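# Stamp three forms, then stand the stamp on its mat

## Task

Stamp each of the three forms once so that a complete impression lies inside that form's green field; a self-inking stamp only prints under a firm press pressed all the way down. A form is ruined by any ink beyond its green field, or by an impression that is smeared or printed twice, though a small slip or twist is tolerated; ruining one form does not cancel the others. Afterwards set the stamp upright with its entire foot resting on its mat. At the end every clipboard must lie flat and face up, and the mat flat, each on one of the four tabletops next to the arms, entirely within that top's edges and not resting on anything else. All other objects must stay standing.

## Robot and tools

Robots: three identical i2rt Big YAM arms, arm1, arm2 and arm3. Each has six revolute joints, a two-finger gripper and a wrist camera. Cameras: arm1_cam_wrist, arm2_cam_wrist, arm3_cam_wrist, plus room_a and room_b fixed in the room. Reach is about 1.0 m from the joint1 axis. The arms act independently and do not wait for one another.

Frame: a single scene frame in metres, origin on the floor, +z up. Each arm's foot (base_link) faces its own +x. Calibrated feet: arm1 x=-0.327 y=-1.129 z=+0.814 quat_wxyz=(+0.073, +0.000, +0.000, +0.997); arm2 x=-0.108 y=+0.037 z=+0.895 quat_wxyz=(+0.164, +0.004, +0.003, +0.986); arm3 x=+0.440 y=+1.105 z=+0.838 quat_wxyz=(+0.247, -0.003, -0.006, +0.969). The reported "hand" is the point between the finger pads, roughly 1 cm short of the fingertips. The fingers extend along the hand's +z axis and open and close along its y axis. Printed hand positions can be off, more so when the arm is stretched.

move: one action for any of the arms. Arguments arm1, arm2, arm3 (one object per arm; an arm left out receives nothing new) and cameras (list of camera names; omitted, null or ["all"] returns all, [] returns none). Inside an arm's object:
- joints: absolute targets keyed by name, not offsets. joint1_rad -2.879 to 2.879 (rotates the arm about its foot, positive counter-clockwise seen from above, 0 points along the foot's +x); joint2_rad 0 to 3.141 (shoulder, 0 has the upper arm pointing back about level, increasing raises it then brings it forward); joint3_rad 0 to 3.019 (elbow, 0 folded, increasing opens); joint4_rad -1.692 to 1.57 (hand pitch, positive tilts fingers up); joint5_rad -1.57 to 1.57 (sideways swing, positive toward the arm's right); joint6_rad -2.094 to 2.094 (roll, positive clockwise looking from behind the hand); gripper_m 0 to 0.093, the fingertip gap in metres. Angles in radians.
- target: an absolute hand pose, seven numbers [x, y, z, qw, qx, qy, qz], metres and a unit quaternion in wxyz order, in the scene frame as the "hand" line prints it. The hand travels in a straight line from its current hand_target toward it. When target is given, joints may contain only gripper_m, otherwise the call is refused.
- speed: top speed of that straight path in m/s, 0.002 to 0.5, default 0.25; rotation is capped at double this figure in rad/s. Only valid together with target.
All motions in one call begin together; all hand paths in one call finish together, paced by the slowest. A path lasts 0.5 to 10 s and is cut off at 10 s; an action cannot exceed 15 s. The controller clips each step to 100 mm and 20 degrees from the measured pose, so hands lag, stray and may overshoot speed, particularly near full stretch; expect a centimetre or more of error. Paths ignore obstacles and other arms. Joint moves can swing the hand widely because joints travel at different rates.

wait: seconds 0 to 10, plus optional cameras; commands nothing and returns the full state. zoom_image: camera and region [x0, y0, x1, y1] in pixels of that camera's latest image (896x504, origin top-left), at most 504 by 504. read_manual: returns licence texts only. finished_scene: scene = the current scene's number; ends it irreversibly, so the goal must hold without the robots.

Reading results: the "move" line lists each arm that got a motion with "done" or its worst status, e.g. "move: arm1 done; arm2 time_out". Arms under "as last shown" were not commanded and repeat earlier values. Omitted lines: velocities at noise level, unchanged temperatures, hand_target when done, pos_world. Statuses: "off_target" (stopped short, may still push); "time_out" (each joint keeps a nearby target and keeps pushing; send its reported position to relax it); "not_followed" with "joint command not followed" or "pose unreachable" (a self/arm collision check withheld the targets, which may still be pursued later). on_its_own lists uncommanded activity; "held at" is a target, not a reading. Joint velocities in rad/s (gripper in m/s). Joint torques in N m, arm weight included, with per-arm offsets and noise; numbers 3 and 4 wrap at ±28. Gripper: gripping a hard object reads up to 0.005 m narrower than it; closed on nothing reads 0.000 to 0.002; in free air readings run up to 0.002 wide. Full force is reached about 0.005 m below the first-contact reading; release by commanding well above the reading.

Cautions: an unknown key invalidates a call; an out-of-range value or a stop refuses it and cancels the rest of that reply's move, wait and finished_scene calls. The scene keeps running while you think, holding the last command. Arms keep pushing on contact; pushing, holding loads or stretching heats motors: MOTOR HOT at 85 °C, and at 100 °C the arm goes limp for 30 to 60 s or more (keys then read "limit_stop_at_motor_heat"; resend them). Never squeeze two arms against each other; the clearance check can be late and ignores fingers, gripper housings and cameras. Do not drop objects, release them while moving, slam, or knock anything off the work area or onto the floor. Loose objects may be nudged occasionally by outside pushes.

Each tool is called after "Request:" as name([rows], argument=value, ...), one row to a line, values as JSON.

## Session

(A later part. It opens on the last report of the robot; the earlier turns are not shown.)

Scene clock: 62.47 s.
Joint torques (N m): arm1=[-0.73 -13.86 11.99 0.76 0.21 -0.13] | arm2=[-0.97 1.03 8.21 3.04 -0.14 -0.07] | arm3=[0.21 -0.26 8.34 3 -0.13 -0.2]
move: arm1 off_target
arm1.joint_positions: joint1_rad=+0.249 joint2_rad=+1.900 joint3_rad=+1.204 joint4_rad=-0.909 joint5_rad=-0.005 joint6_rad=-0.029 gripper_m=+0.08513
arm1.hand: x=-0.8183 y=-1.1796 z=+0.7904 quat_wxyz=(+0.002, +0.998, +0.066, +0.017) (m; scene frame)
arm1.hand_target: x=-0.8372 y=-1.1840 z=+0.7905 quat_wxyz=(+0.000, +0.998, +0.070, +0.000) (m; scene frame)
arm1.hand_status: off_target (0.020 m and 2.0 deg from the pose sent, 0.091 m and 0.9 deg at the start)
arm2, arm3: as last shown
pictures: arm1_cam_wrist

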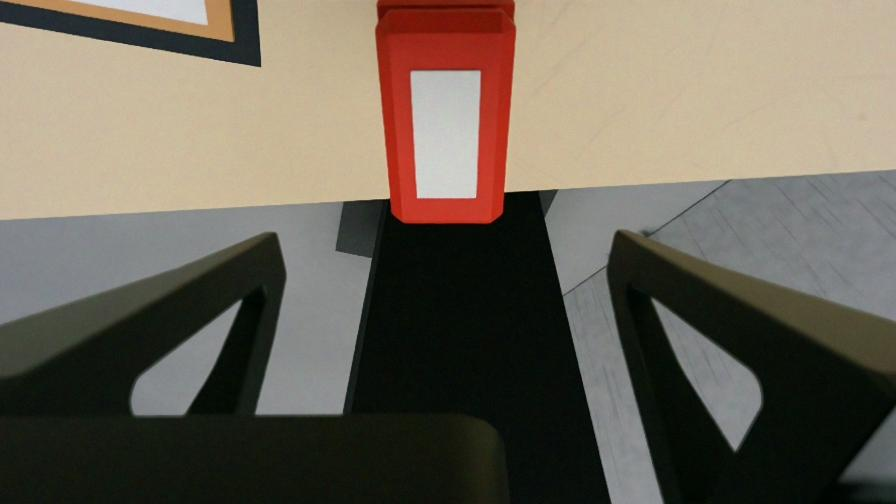

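Request:
move(arm1={"target":[-0.841,-1.186,0.735,-0.0006,-0.9976,-0.0698,0.010],"speed":0.12}, cameras=[])

Request:
move(arm1={"target":[-0.840,-1.186,0.696,-0.0004,-0.9976,-0.0698,0.006],"speed":0.1}, cameras=["arm1_cam_wrist"])

Scene clock: 63.77 s.
Joint torques (N m): arm1=[-0.44 -14.68 8.73 0.9 0.19 -0.11] | arm2=[-0.73 1.44 8.21 3.22 -0.11 -0.09] | arm3=[-0.03 -0.44 8.32 3.07 -0.11 -0.21]
move: arm1 done
arm1.joint_positions: joint1_rad=+0.249 joint2_rad=+1.997 joint3_rad=+1.204 joint4_rad=-0.764 joint5_rad=-0.005 joint6_rad=-0.029 gripper_m=+0.08513
arm1.hand: x=-0.8363 y=-1.1815 z=+0.7432 quat_wxyz=(+0.003, +0.998, +0.066, -0.007) (m; scene frame)
arm1.hand_target: x=-0.8406 y=-1.1860 z=+0.7351 quat_wxyz=(+0.001, +0.998, +0.070, -0.010) (m; scene frame)
arm1.hand_status: done (0.010 m and 0.6 deg from the pose sent, 0.060 m and 3.1 deg at the start)
arm2, arm3: as last shown
pictures: none

Scene clock: 64.90 s.
Joint torques (N m): arm1=[-0.38 -15.15 7.94 0.88 0.21 -0.11] | arm2=[-0.62 0.67 8.21 3.12 -0.11 -0.11] | arm3=[0.09 -0.62 8.39 3.14 -0.14 -0.23]
move: arm1 off_target
arm1.joint_positions: joint1_rad=+0.249 joint2_rad=+2.075 joint3_rad=+1.204 joint4_rad=-0.692 joint5_rad=-0.005 joint6_rad=-0.029 gripper_m=+0.08513
arm1.hand: x=-0.8368 y=-1.1815 z=+0.7050 quat_wxyz=(+0.003, +0.998, +0.066, -0.004) (m; scene frame)
arm1.hand_target: x=-0.8397 y=-1.1860 z=+0.6962 quat_wxyz=(+0.000, +0.998, +0.070, -0.006) (m; scene frame)
arm1.hand_status: off_target (0.011 m and 0.6 deg from the pose sent, 0.048 m and 0.5 deg at the start)
arm2, arm3: as last shown
pictures: arm1_cam_wrist

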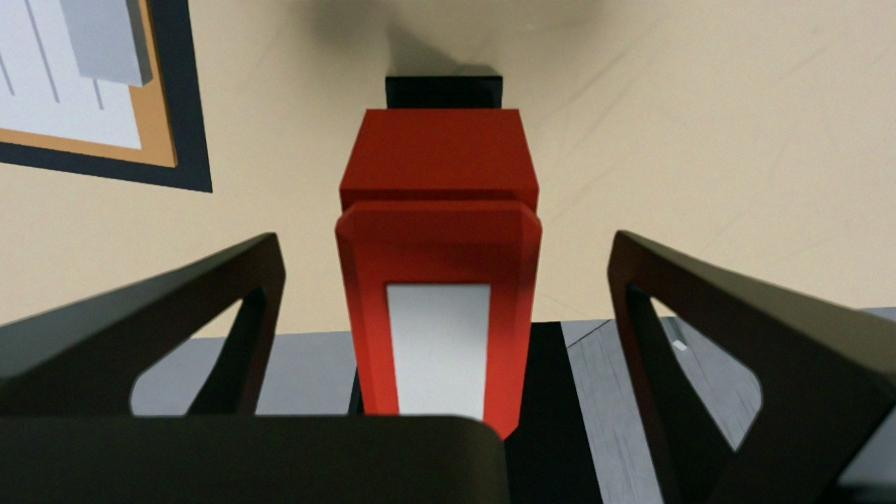

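Request:
move(arm1={"target":[-0.822,-1.184,0.700,0.0004,-0.9976,-0.0698,-0.004],"speed":0.08}, cameras=[])

Request:
move(arm1={"joints":{"gripper_m":0.024}}, cameras=["arm1_cam_wrist"])

Scene clock: 66.00 s.
Joint torques (N m): arm1=[-0.44 -17.38 6.68 0.58 0.21 -0.11] | arm2=[-0.09 1.14 8.09 3.14 -0.14 -0.09] | arm3=[0.03 -0.44 8.36 3.03 -0.12 -0.2]
move: arm1 done
arm1.joint_positions: joint1_rad=+0.249 joint2_rad=+2.075 joint3_rad=+1.171 joint4_rad=-0.692 joint5_rad=-0.003 joint6_rad=-0.029 gripper_m=+0.08513
arm1.hand: x=-0.8190 y=-1.1794 z=+0.6971 quat_wxyz=(+0.001, +0.998, +0.066, +0.013) (m; scene frame)
arm1.hand_target: x=-0.8220 y=-1.1839 z=+0.7001 quat_wxyz=(-0.001, +0.998, +0.070, +0.004) (m; scene frame)
arm1.hand_status: done (0.006 m and 1.1 deg from the pose sent, 0.016 m and 1.1 deg at the start)
arm2, arm3: as last shown
pictures: none

Scene clock: 66.87 s.
Joint torques (N m): arm1=[-0.44 -17.49 6.65 0.58 0.2 -0.1] | arm2=[-1.44 -0.91 7.98 3.15 -0.15 -0.11] | arm3=[0.44 -0.56 8.34 3.03 -0.13 -0.21]
move: arm1 off_target
arm1.joint_positions: joint1_rad=+0.249 joint2_rad=+2.075 joint3_rad=+1.171 joint4_rad=-0.692 joint5_rad=+0.009 joint6_rad=-0.029 gripper_m=+0.04578
arm1.joint_status: gripper_m off_target (ended at +0.04582, target +0.02400)
arm1.hand: x=-0.8192 y=-1.1773 z=+0.6971 quat_wxyz=(-0.005, +0.998, +0.066, +0.013) (m; scene frame)
arm2, arm3: as last shown
pictures: arm1_cam_wrist

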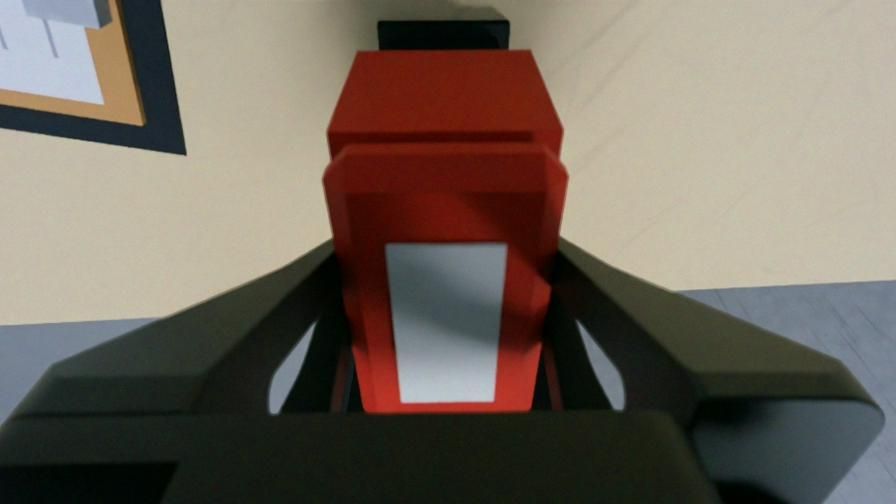

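Request:
move(arm1={"target":[-0.79,-1.175,0.90,0,-0.9976,-0.0698,0],"speed":0.2}, cameras=[])

Request:
move(arm1={"target":[-0.76,-1.17,1.06,0,-0.9976,-0.0698,0],"speed":0.25}, cameras=["arm1_cam_wrist"])

Request:
move(arm1={"joints":{"joint1_rad":-2.12,"joint6_rad":-0.13}}, cameras=["arm1_cam_wrist"])

Scene clock: 68.87 s.
Joint torques (N m): arm1=[-1.26 -13.98 13.91 -0.53 -0.14 -0.2] | arm2=[-0.15 0.32 8.13 3.14 -0.11 -0.12] | arm3=[0.38 -0.44 8.36 3.11 -0.11 -0.2]
move: arm1 off_target
arm1.joint_positions: joint1_rad=+0.249 joint2_rad=+1.666 joint3_rad=+1.149 joint4_rad=-1.091 joint5_rad=+0.004 joint6_rad=-0.029 gripper_m=+0.04578
arm1.hand: x=-0.7736 y=-1.1734 z=+0.8804 quat_wxyz=(-0.003, +0.998, +0.066, +0.019) (m; scene frame)
arm1.hand_target: x=-0.7893 y=-1.1751 z=+0.9001 quat_wxyz=(+0.000, +0.998, +0.070, +0.000) (m; scene frame)
arm1.hand_status: off_target (0.026 m and 2.2 deg from the pose sent, 0.205 m and 1.6 deg at the start)
arm2, arm3: as last shown
pictures: none

Scene clock: 70.37 s.
Joint torques (N m): arm1=[-1.61 -11.16 16.02 -0.58 -0.11 -0.22] | arm2=[-0.44 0.67 8.23 3.25 -0.15 -0.12] | arm3=[0.21 -0.5 8.32 2.96 -0.13 -0.22]
move: arm1 off_target
arm1.joint_positions: joint1_rad=+0.249 joint2_rad=+1.472 joint3_rad=+1.361 joint4_rad=-1.494 joint5_rad=+0.004 joint6_rad=-0.032 gripper_m=+0.04578
arm1.hand: x=-0.7483 y=-1.1707 z=+1.0399 quat_wxyz=(-0.003, +0.998, +0.067, +0.017) (m; scene frame)
arm1.hand_target: x=-0.7590 y=-1.1699 z=+1.0597 quat_wxyz=(+0.000, +0.998, +0.070, +0.000) (m; scene frame)
arm1.hand_status: off_target (0.023 m and 2.0 deg from the pose sent, 0.180 m and 2.2 deg at the start)
arm2, arm3: as last shown
pictures: arm1_cam_wrist

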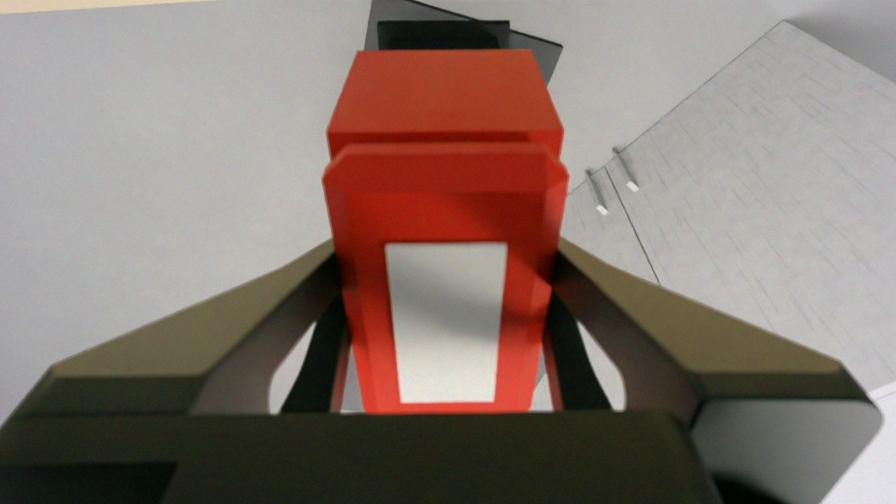

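Scene clock: 73.37 s.
Joint torques (N m): arm1=[-0.73 -11.16 15.79 -0.5 -0.03 -0.21] | arm2=[-0.67 -0.03 8.12 3.19 -0.13 -0.14] | arm3=[0.26 -0.62 8.36 3.07 -0.13 -0.2]
move: arm1 done
arm1.joint_positions: joint1_rad=-2.126 joint2_rad=+1.472 joint3_rad=+1.363 joint4_rad=-1.496 joint5_rad=+0.003 joint6_rad=-0.120 gripper_m=+0.04583
arm1.joint_status: all done
arm1.hand: x=-0.0535 y=-0.8058 z=+1.0409 quat_wxyz=(+0.015, +0.474, -0.880, +0.008) (m; scene frame)
arm2.joint_positions: joint1_rad=-1.240 joint2_rad=+0.519 joint3_rad=+0.789 joint4_rad=-0.817 joint5_rad=-0.022 joint6_rad=+0.004 gripper_m=+0.09398
arm2.hand: x=-0.1089 y=+0.3437 z=+1.2445 quat_wxyz=(-0.334, +0.619, -0.616, -0.356) (m; scene frame)
arm3.joint_positions: joint1_rad=-0.460 joint2_rad=+0.558 joint3_rad=+0.961 joint4_rad=-0.950 joint5_rad=-0.026 joint6_rad=+0.012 gripper_m=+0.09396
arm3.hand: x=+0.2622 y=+1.3428 z=+1.2500 quat_wxyz=(-0.219, +0.775, -0.398, -0.440) (m; scene frame)
pictures: arm1_cam_wrist

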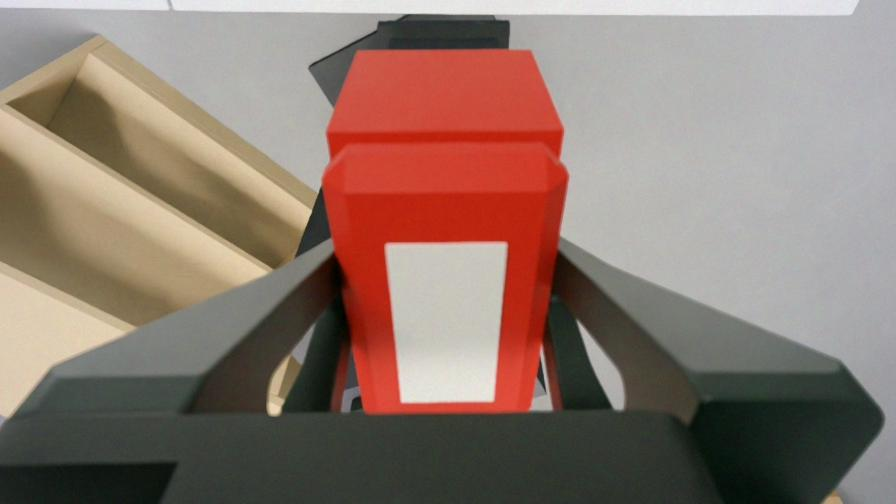

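Request:
move(arm2={"joints":{"joint1_rad":1.95}}, arm1={"target":[0.04,-0.70,1.0,0,-0.477,0.879,0],"speed":0.15}, cameras=["arm1_cam_wrist","arm2_cam_wrist"])

Scene clock: 76.47 s.
Joint torques (N m): arm1=[-1.61 -15.91 16.01 0.35 -0.07 -0.21] | arm2=[0.97 0.85 8.18 3.07 0 -0.12] | arm3=[0.32 -0.32 8.38 3.1 -0.13 -0.21]
Heat: arm1: hottest joint3_rad 44 °C; arm2: hottest joint3_rad 45 °C; arm3: hottest joint2_rad 41 °C.
move: arm1 off_target; arm2 done
arm1.joint_positions: joint1_rad=-2.126 joint2_rad=+1.815 joint3_rad=+1.651 joint4_rad=-1.455 joint5_rad=+0.003 joint6_rad=-0.120 gripper_m=+0.04583
arm1.hand: x=+0.0246 y=-0.7135 z=+0.9876 quat_wxyz=(+0.022, +0.474, -0.880, +0.010) (m; scene frame)
arm1.hand_target: x=+0.0392 y=-0.7010 z=+1.0001 quat_wxyz=(+0.000, +0.476, -0.879, +0.000) (m; scene frame)
arm1.hand_status: off_target (0.024 m and 2.8 deg from the pose sent, 0.147 m and 2.0 deg at the start)
arm2.joint_positions: joint1_rad=+1.940 joint2_rad=+0.519 joint3_rad=+0.789 joint4_rad=-0.817 joint5_rad=-0.037 joint6_rad=-0.007 gripper_m=+0.09400
arm2.joint_status: all done
arm2.hand: x=-0.0867 y=-0.2653 z=+1.2473 quat_wxyz=(+0.362, +0.593, +0.638, -0.333) (m; scene frame)
arm3: as last shown
pictures: arm1_cam_wrist, arm2_cam_wrist

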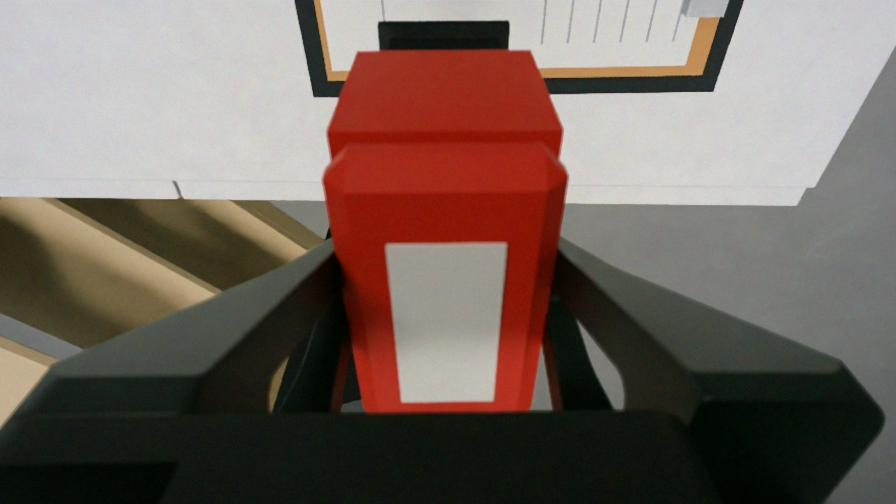

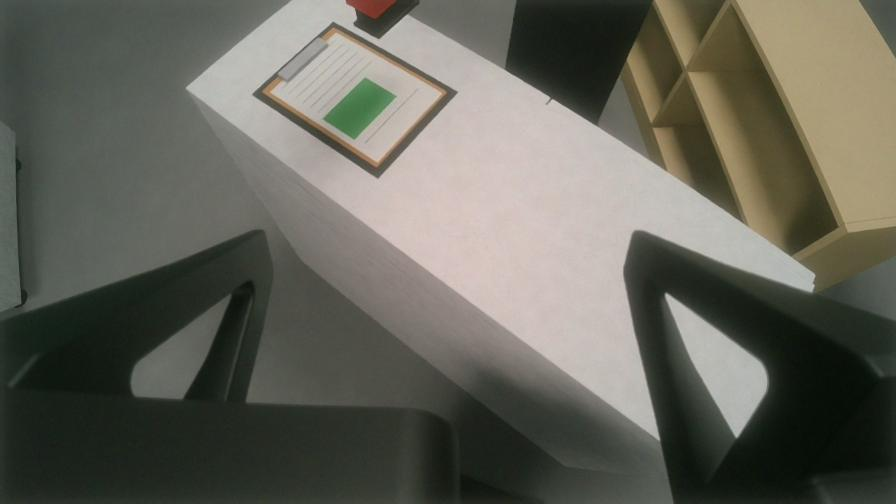

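Request:
move(arm1={"target":[0.081,-0.655,0.915,0.005,-0.482,0.876,0.010],"speed":0.12}, cameras=["arm1_cam_wrist","arm2_cam_wrist"])

Request:
zoom_image(camera="arm2_cam_wrist", region=[240, 0, 480, 190])

Scene clock: 78.67 s.
Joint torques (N m): arm1=[-1.9 -18.43 15.62 0.65 -0.17 -0.21] | arm2=[0.38 0.56 8.05 3.3 -0.03 -0.1] | arm3=[0.03 -0.67 8.29 3.03 -0.13 -0.2]
move: arm1 off_target
arm1.joint_positions: joint1_rad=-2.128 joint2_rad=+2.010 joint3_rad=+1.727 joint4_rad=-1.323 joint5_rad=-0.010 joint6_rad=-0.140 gripper_m=+0.04582
arm1.hand: x=+0.0615 y=-0.6684 z=+0.9057 quat_wxyz=(+0.018, +0.482, -0.876, +0.002) (m; scene frame)
arm1.hand_target: x=+0.0804 y=-0.6560 z=+0.9154 quat_wxyz=(-0.005, +0.482, -0.876, -0.010) (m; scene frame)
arm1.hand_status: off_target (0.025 m and 3.0 deg from the pose sent, 0.109 m and 3.9 deg at the start)
arm2, arm3: as last shown
pictures: arm1_cam_wrist, arm2_cam_wrist

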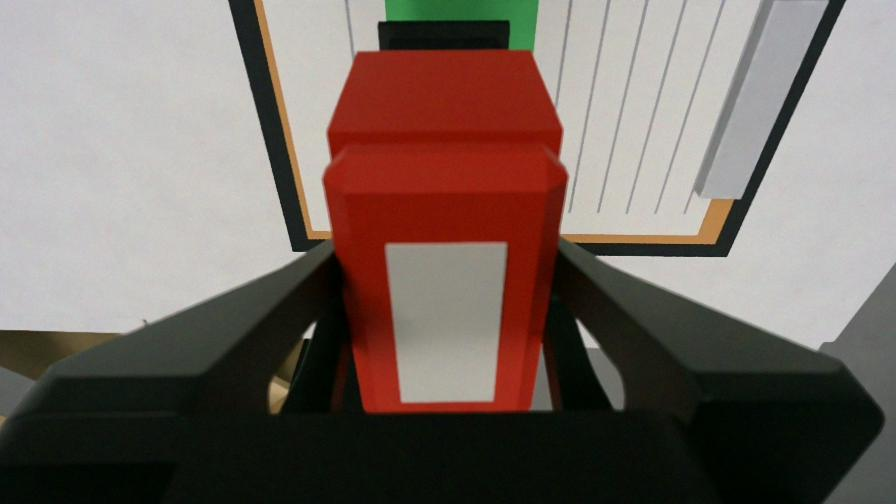

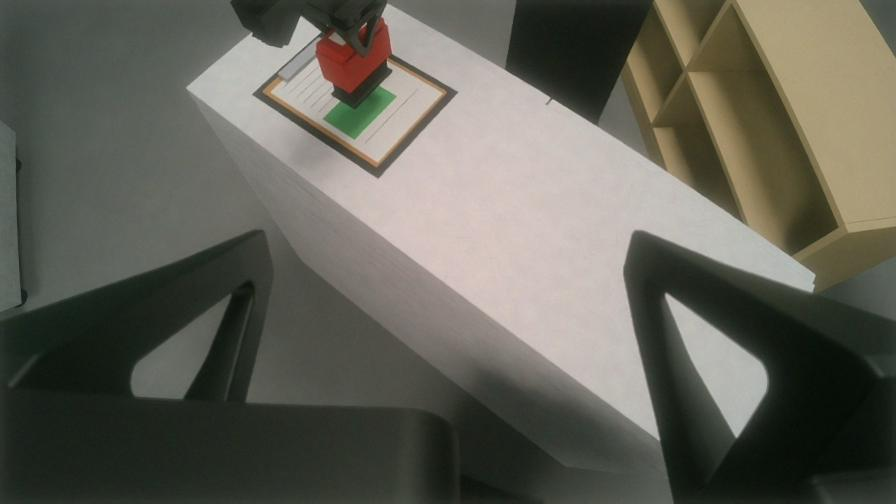

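Scaled by 2.100 from the camera's 896x504 image, which has a finer 1280x720 frame.

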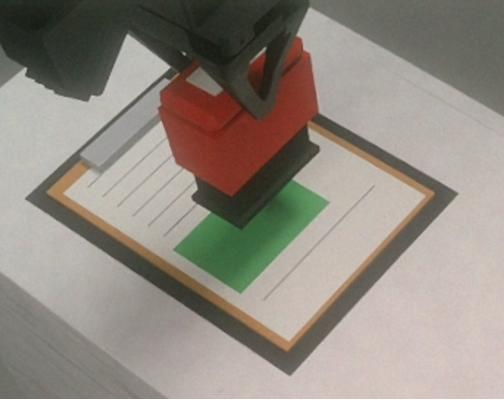

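Request:
move(arm1={"target":[0.086,-0.652,0.893,0.013,-0.482,0.876,0.010],"speed":0.1}, cameras=["arm1_cam_wrist","arm2_cam_wrist"])

Request:
zoom_image(camera="arm2_cam_wrist", region=[240, 0, 480, 190])

Scene clock: 80.13 s.
Joint torques (N m): arm1=[-2.08 -18.78 13.57 0.81 0 -0.21] | arm2=[1.2 1.03 8.27 3.26 0.02 -0.09] | arm3=[0.38 -0.44 8.31 3.11 -0.13 -0.22]
move: arm1 off_target
arm1.joint_positions: joint1_rad=-2.130 joint2_rad=+2.033 joint3_rad=+1.727 joint4_rad=-1.266 joint5_rad=-0.010 joint6_rad=-0.140 gripper_m=+0.04582
arm1.hand: x=+0.0705 y=-0.6592 z=+0.8920 quat_wxyz=(+0.002, +0.482, -0.876, -0.004) (m; scene frame)
arm1.hand_target: x=+0.0856 y=-0.6527 z=+0.8931 quat_wxyz=(-0.013, +0.481, -0.876, -0.010) (m; scene frame)
arm1.hand_status: off_target (0.017 m and 1.9 deg from the pose sent, 0.032 m and 3.8 deg at the start)
arm2, arm3: as last shown
pictures: arm1_cam_wrist, arm2_cam_wrist

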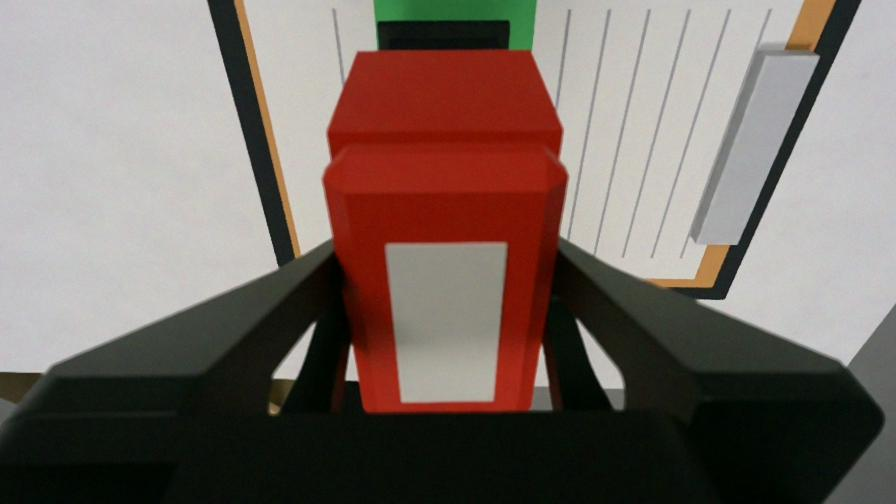

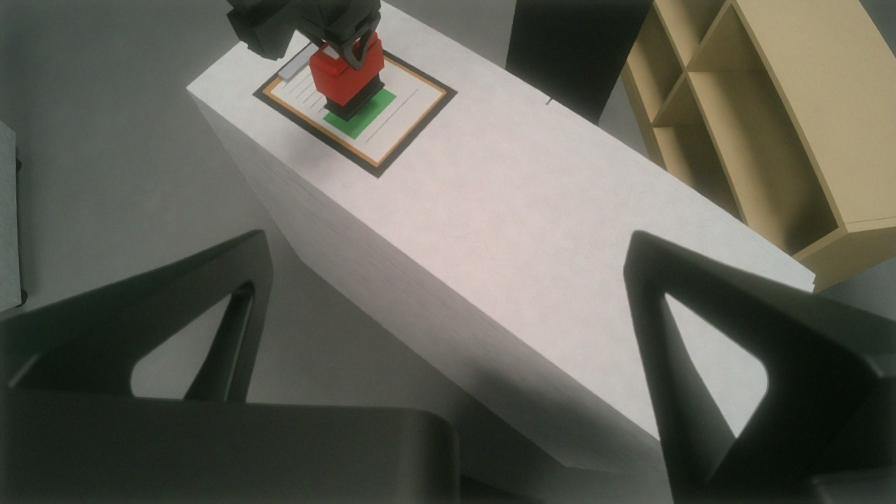

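Scaled by 2.100 from the camera's 896x504 image, which has a finer 1280x720 frame.

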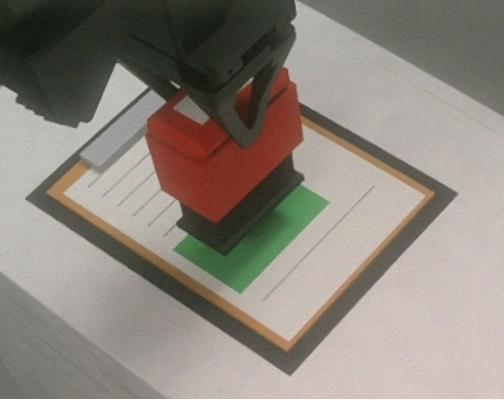

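Request:
move(arm1={"target":[0.078,-0.664,0.884,0.006,-0.482,0.876,0.004],"speed":0.08}, cameras=["arm1_cam_wrist","arm2_cam_wrist"])

Request:
zoom_image(camera="arm2_cam_wrist", region=[240, 0, 480, 190])

Scene clock: 81.30 s.
Joint torques (N m): arm1=[-2.02 -20.13 10.92 0.88 0.2 -0.23] | arm2=[1.03 0.91 7.91 3 -0.02 -0.08] | arm3=[0.38 -0.56 8.29 3.08 -0.12 -0.23]
move: arm1 done
arm1.joint_positions: joint1_rad=-2.130 joint2_rad=+2.033 joint3_rad=+1.702 joint4_rad=-1.248 joint5_rad=-0.010 joint6_rad=-0.141 gripper_m=+0.04582
arm1.hand: x=+0.0678 y=-0.6631 z=+0.8827 quat_wxyz=(+0.006, +0.482, -0.876, -0.003) (m; scene frame)
arm1.hand_target: x=+0.0779 y=-0.6636 z=+0.8842 quat_wxyz=(-0.006, +0.482, -0.876, -0.005) (m; scene frame)
arm1.hand_status: done (0.010 m and 1.3 deg from the pose sent, 0.012 m and 0.9 deg at the start)
arm2, arm3: as last shown
pictures: arm1_cam_wrist, arm2_cam_wrist

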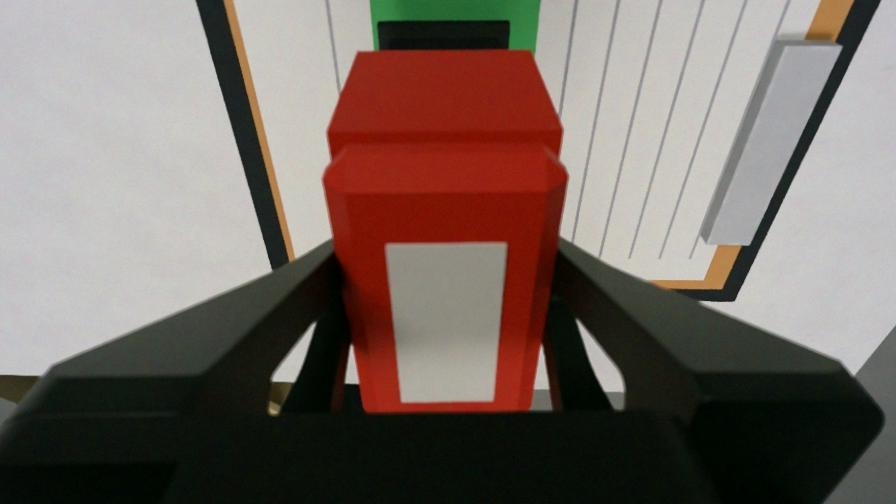

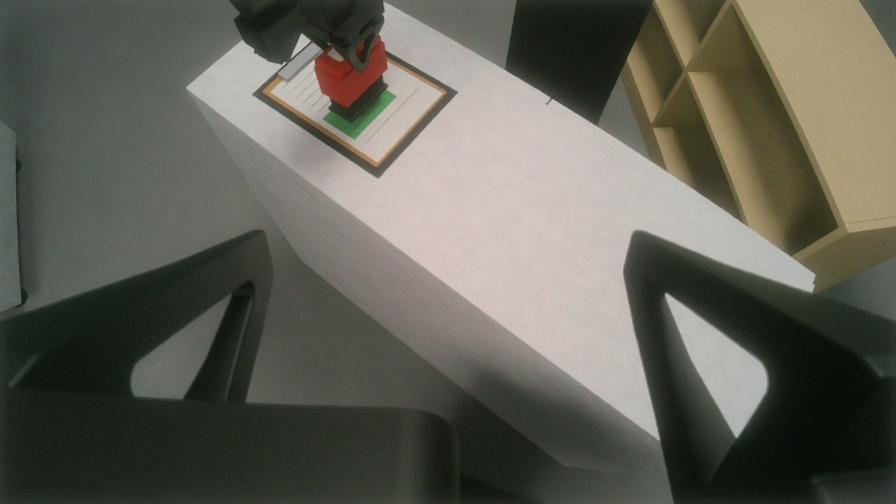

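Scaled by 2.100 from the camera's 896x504 image, which has a finer 1280x720 frame.

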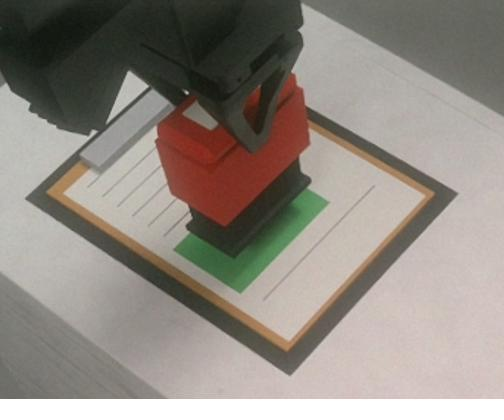

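Request:
move(arm1={"target":[0.079,-0.664,0.845,0.006,-0.482,0.876,0.004],"speed":0.08}, cameras=["arm1_cam_wrist","arm2_cam_wrist"])

Request:
zoom_image(camera="arm2_cam_wrist", region=[240, 0, 480, 190])

Scene clock: 82.57 s.
Joint torques (N m): arm1=[-2.02 -18.14 10.56 0.96 0.19 -0.22] | arm2=[0.44 0.26 8.08 3.25 -0.03 -0.1] | arm3=[0.21 -0.62 8.29 3 -0.13 -0.21]
move: arm1 off_target
arm1.joint_positions: joint1_rad=-2.131 joint2_rad=+2.048 joint3_rad=+1.659 joint4_rad=-1.168 joint5_rad=-0.008 joint6_rad=-0.143 gripper_m=+0.04582
arm1.hand: x=+0.0699 y=-0.6621 z=+0.8585 quat_wxyz=(-0.005, +0.482, -0.876, -0.006) (m; scene frame)
arm1.hand_target: x=+0.0786 y=-0.6645 z=+0.8454 quat_wxyz=(-0.006, +0.482, -0.876, -0.004) (m; scene frame)
arm1.hand_status: off_target (0.016 m and 0.3 deg from the pose sent, 0.039 m and 1.3 deg at the start)
arm2, arm3: as last shown
pictures: arm1_cam_wrist, arm2_cam_wrist

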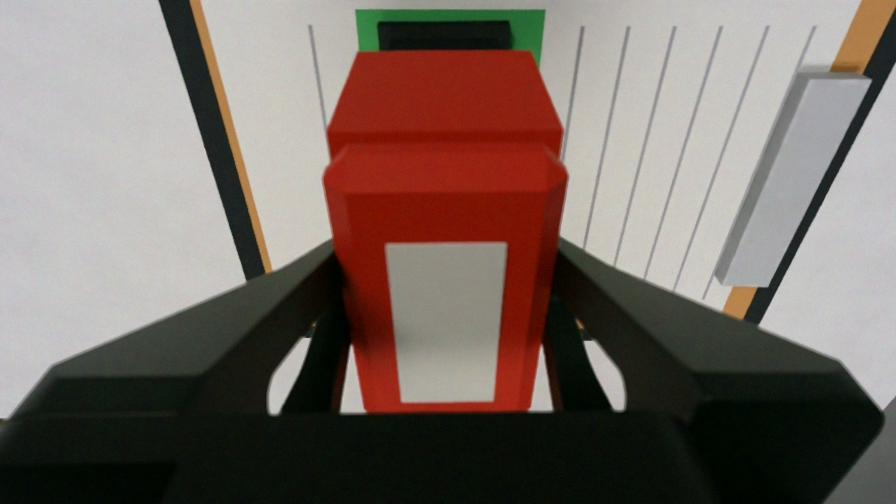

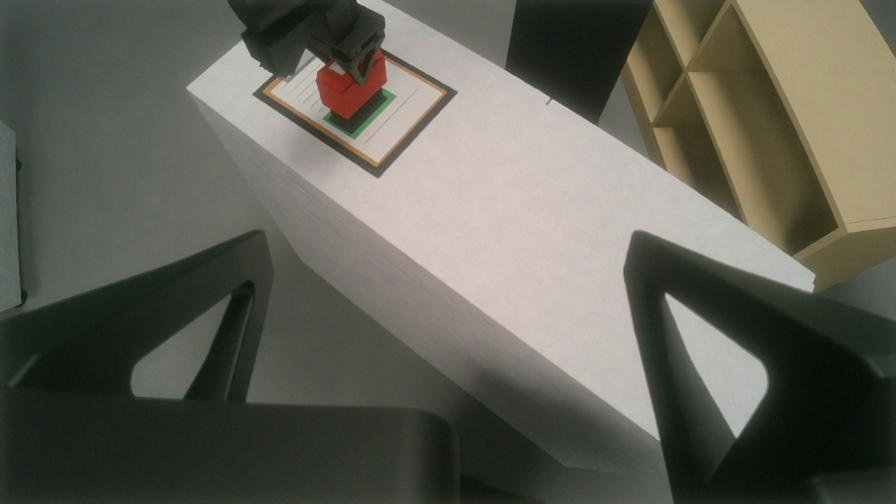

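Scaled by 2.100 from the camera's 896x504 image, which has a finer 1280x720 frame.

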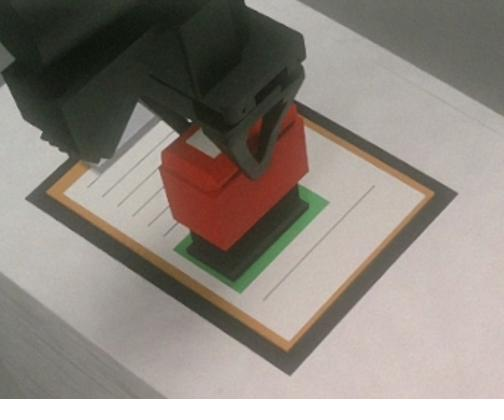

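Request:
move(arm1={"target":[0.078,-0.665,0.79,0.004,-0.482,0.876,0.002],"speed":0.08}, cameras=["arm1_cam_wrist"])

Request:
move(arm1={"target":[0.077,-0.667,0.735,0.0,-0.482,0.876,0.0],"speed":0.1}, cameras=["arm1_cam_wrist","arm2_cam_wrist"])

Request:
zoom_image(camera="arm2_cam_wrist", region=[240, 0, 480, 190])

Scene clock: 83.90 s.
Joint torques (N m): arm1=[-1.96 -13.57 9.01 2.32 0.2 -0.21] | arm2=[0.32 0.56 8.36 3.25 0 -0.11] | arm3=[-0.03 -0.56 8.23 3.07 -0.12 -0.23]
move: arm1 off_target
arm1.joint_positions: joint1_rad=-2.131 joint2_rad=+2.056 joint3_rad=+1.615 joint4_rad=-1.093 joint5_rad=-0.010 joint6_rad=-0.143 gripper_m=+0.04582
arm1.hand: x=+0.0698 y=-0.6618 z=+0.8389 quat_wxyz=(-0.016, +0.482, -0.876, -0.011) (m; scene frame)
arm1.hand_target: x=+0.0748 y=-0.6676 z=+0.7920 quat_wxyz=(-0.003, +0.482, -0.876, -0.003) (m; scene frame)
arm1.hand_status: off_target (0.050 m and 1.7 deg from the pose sent, 0.069 m and 0.5 deg at the start)
arm2, arm3: as last shown
pictures: arm1_cam_wrist

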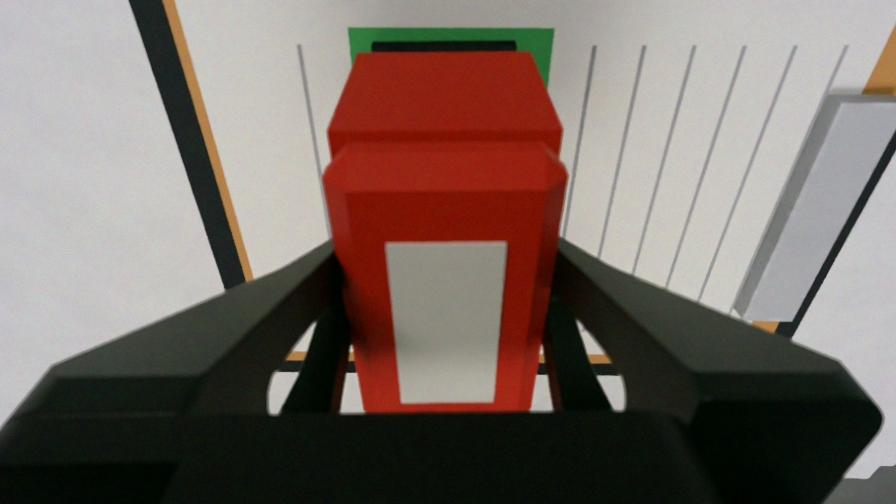

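Scene clock: 85.00 s.
Joint torques (N m): arm1=[-1.96 -8.94 6.69 3.77 0.21 -0.21] | arm2=[1.67 0.44 8.23 3.37 -0.05 -0.11] | arm3=[0.56 -0.67 8.29 3.12 -0.11 -0.2]
move: arm1 off_target
arm1.joint_positions: joint1_rad=-2.131 joint2_rad=+2.059 joint3_rad=+1.586 joint4_rad=-1.031 joint5_rad=-0.014 joint6_rad=-0.143 gripper_m=+0.04582
arm1.hand: x=+0.0711 y=-0.6591 z=+0.8277 quat_wxyz=(-0.029, +0.482, -0.875, -0.018) (m; scene frame)
arm1.hand_target: x=+0.0677 y=-0.6747 z=+0.7429 quat_wxyz=(+0.003, +0.482, -0.876, -0.004) (m; scene frame)
arm1.hand_status: off_target (0.093 m and 3.9 deg from the pose sent, 0.104 m and 2.2 deg at the start)
arm2, arm3: as last shown
pictures: arm1_cam_wrist, arm2_cam_wrist

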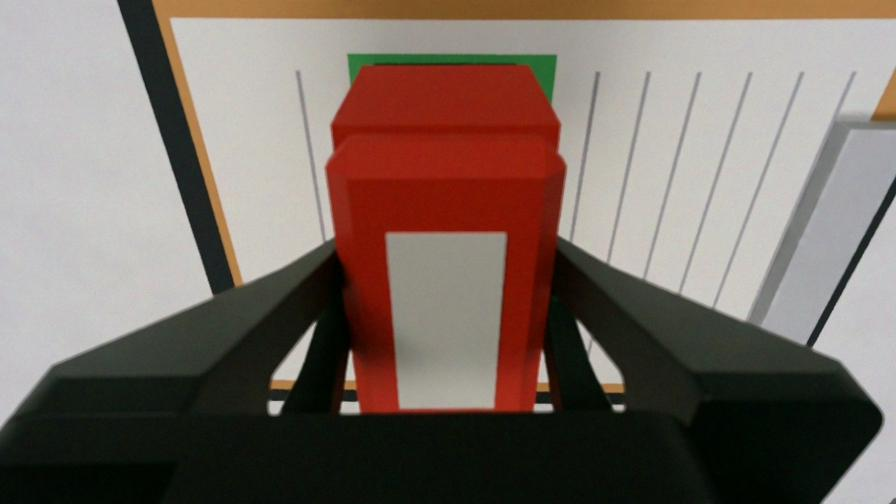

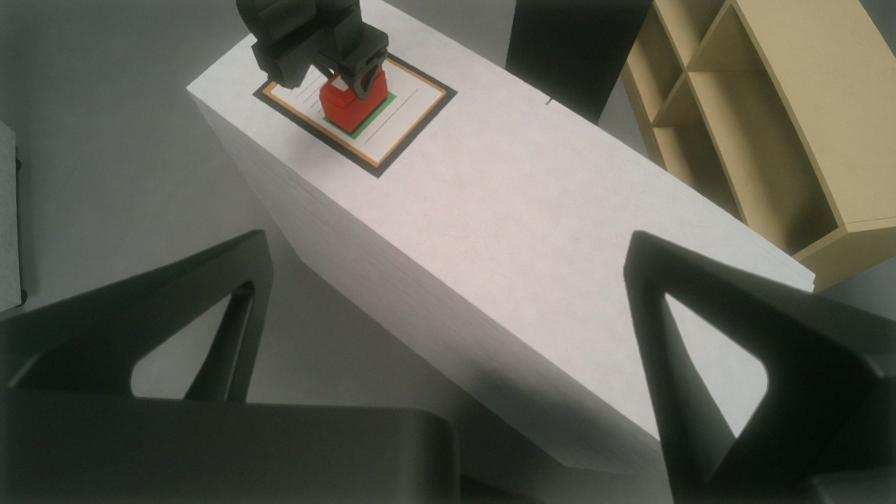

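Scaled by 2.100 from the camera's 896x504 image, which has a finer 1280x720 frame.

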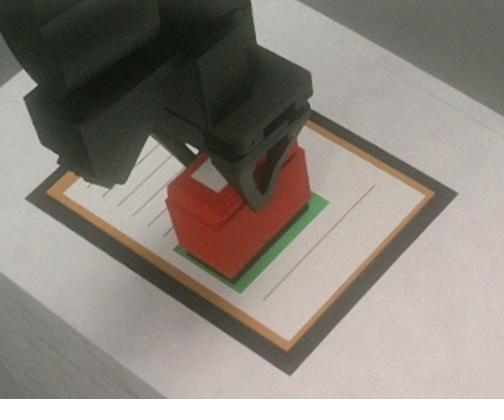

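Request:
move(arm1={"target":[0.078,-0.662,0.97,0,-0.482,0.876,0],"speed":0.15}, cameras=["arm1_cam_wrist","arm2_cam_wrist"])

Request:
zoom_image(camera="arm2_cam_wrist", region=[240, 0, 480, 190])

Scene clock: 88.10 s.
Joint torques (N m): arm1=[-1.61 -20.48 15.8 -0.62 0.2 -0.17] | arm2=[0.56 0.32 8.06 3.19 0.02 -0.14] | arm3=[0.03 -0.56 8.25 3.02 -0.12 -0.23]
move: arm1 off_target
arm1.joint_positions: joint1_rad=-2.131 joint2_rad=+1.995 joint3_rad=+1.815 joint4_rad=-1.429 joint5_rad=+0.004 joint6_rad=-0.155 gripper_m=+0.04582
arm1.hand: x=+0.0670 y=-0.6687 z=+0.9474 quat_wxyz=(+0.017, +0.488, -0.873, +0.009) (m; scene frame)
arm1.hand_target: x=+0.0786 y=-0.6636 z=+0.9701 quat_wxyz=(-0.002, +0.487, -0.873, +0.004) (m; scene frame)
arm1.hand_status: off_target (0.026 m and 2.3 deg from the pose sent, 0.142 m and 3.9 deg at the start)
arm2: as last shown
arm3.joint_positions: joint1_rad=-0.460 joint2_rad=+0.558 joint3_rad=+0.961 joint4_rad=-0.950 joint5_rad=-0.026 joint6_rad=+0.012 gripper_m=+0.09396
arm3.hand: x=+0.2622 y=+1.3428 z=+1.2500 quat_wxyz=(-0.219, +0.775, -0.398, -0.440) (m; scene frame)
pictures: arm1_cam_wrist, arm2_cam_wrist

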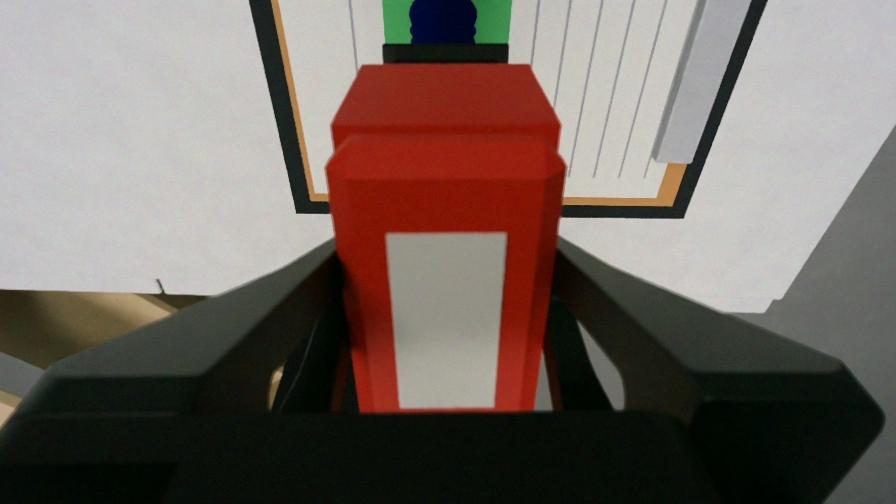

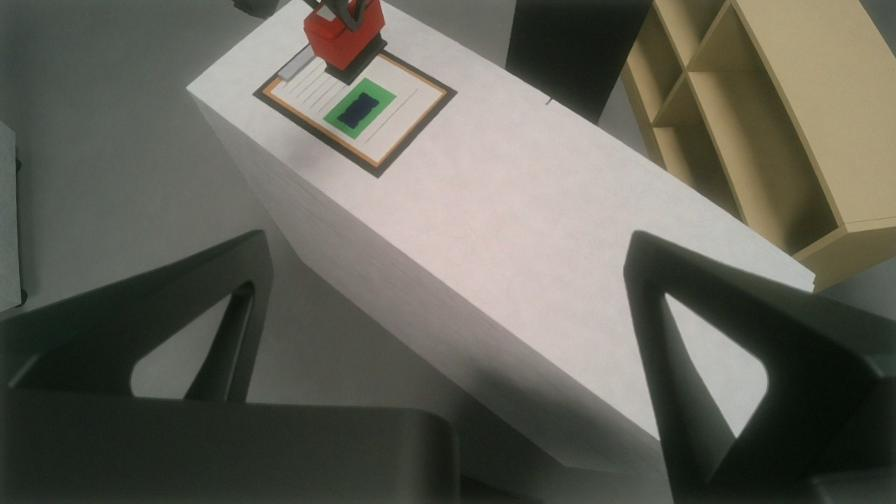

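Scaled by 2.100 from the camera's 896x504 image, which has a finer 1280x720 frame.

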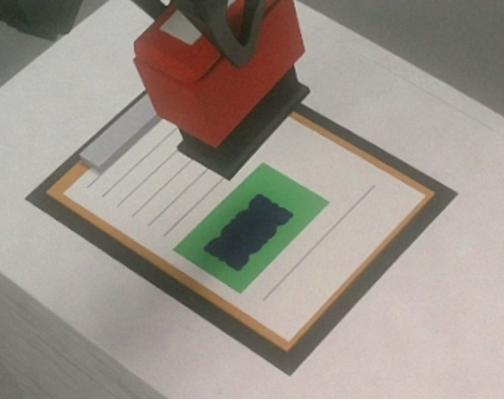

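Request:
move(arm1={"target":[-0.11,-0.57,0.99,0,-0.643,0.766,0],"speed":0.2}, cameras=["arm1_cam_wrist","arm2_cam_wrist"])

Request:
move(arm1={"target":[-0.11,-0.57,0.90,0,-0.643,0.766,0],"speed":0.15}, cameras=["arm1_cam_wrist","arm2_cam_wrist"])

Scene clock: 90.53 s.
Joint torques (N m): arm1=[-1.2 -20.84 13.63 -0.57 -0.07 -0.21] | arm2=[1.14 0.32 8.17 3.08 0.01 -0.06] | arm3=[0.15 -0.5 8.29 3.02 -0.12 -0.22]
move: arm1 off_target
arm1.joint_positions: joint1_rad=-1.793 joint2_rad=+1.947 joint3_rad=+1.801 joint4_rad=-1.448 joint5_rad=+0.007 joint6_rad=-0.175 gripper_m=+0.04582
arm1.hand: x=-0.1111 y=-0.5732 z=+0.9703 quat_wxyz=(+0.008, +0.635, -0.772, +0.009) (m; scene frame)
arm1.hand_target: x=-0.1092 y=-0.5705 z=+0.9899 quat_wxyz=(-0.002, +0.639, -0.769, +0.002) (m; scene frame)
arm1.hand_status: off_target (0.020 m and 1.8 deg from the pose sent, 0.207 m and 21.8 deg at the start)
arm2.joint_positions: joint1_rad=+1.940 joint2_rad=+0.519 joint3_rad=+0.789 joint4_rad=-0.817 joint5_rad=-0.037 joint6_rad=-0.007 gripper_m=+0.09400
arm2.hand: x=-0.0867 y=-0.2653 z=+1.2473 quat_wxyz=(+0.362, +0.593, +0.638, -0.333) (m; scene frame)
arm3: as last shown
pictures: arm1_cam_wrist, arm2_cam_wrist

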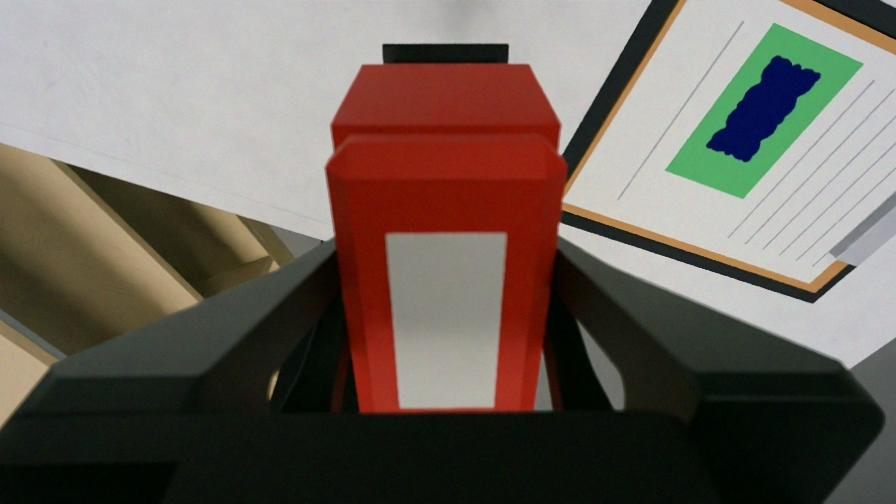

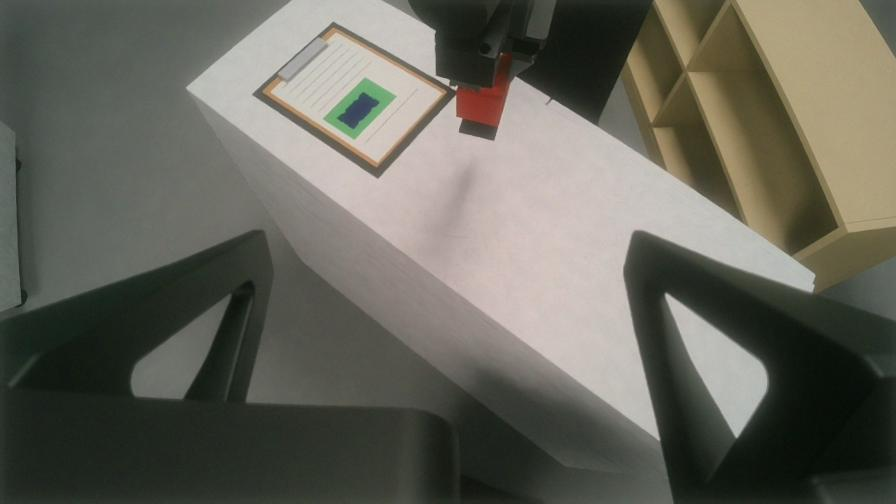

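Scene clock: 91.83 s.
Joint torques (N m): arm1=[-1.03 -18.08 11.18 0.8 -0.15 -0.22] | arm2=[1.55 0.62 8.14 3.14 -0.08 -0.09] | arm3=[0.32 -0.79 8.38 3.11 -0.12 -0.21]
move: arm1 done
arm1.joint_positions: joint1_rad=-1.793 joint2_rad=+1.969 joint3_rad=+1.664 joint4_rad=-1.275 joint5_rad=+0.006 joint6_rad=-0.184 gripper_m=+0.04582
arm1.hand: x=-0.1123 y=-0.5756 z=+0.9063 quat_wxyz=(+0.003, +0.639, -0.769, +0.005) (m; scene frame)
arm1.hand_target: x=-0.1099 y=-0.5703 z=+0.9001 quat_wxyz=(+0.000, +0.643, -0.766, +0.001) (m; scene frame)
arm1.hand_status: done (0.009 m and 0.9 deg from the pose sent, 0.070 m and 1.8 deg at the start)
arm2, arm3: as last shown
pictures: arm1_cam_wrist, arm2_cam_wrist

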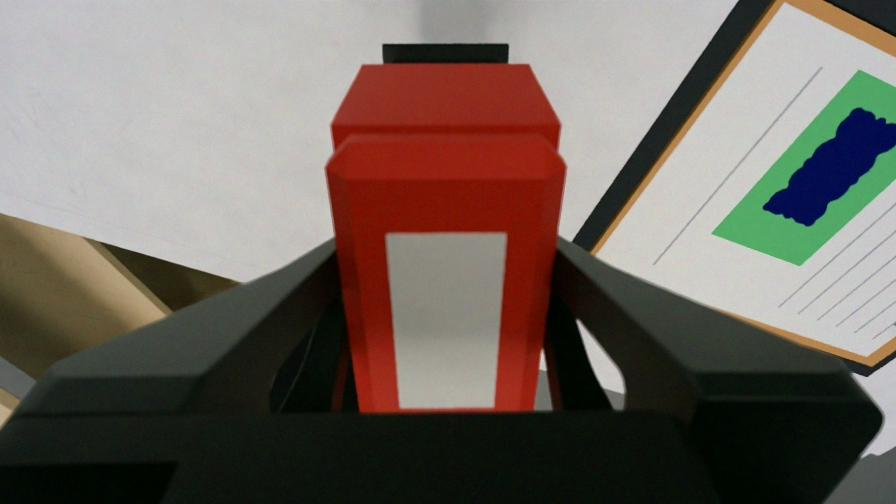

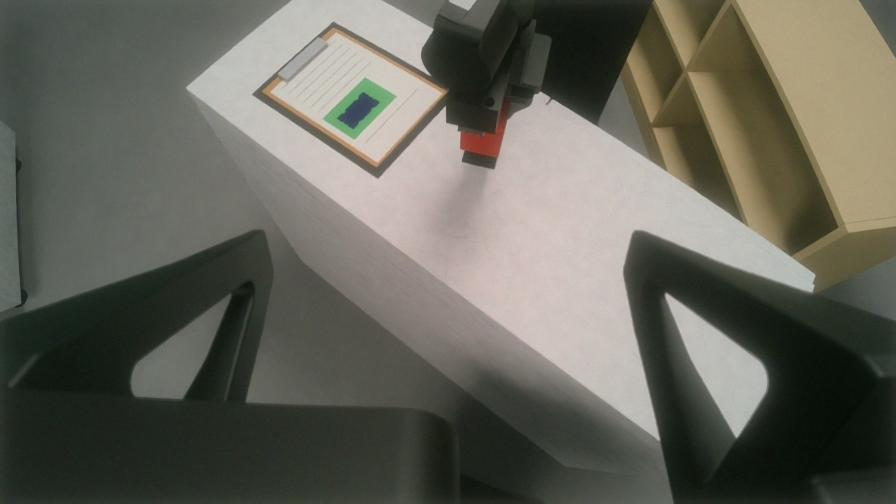

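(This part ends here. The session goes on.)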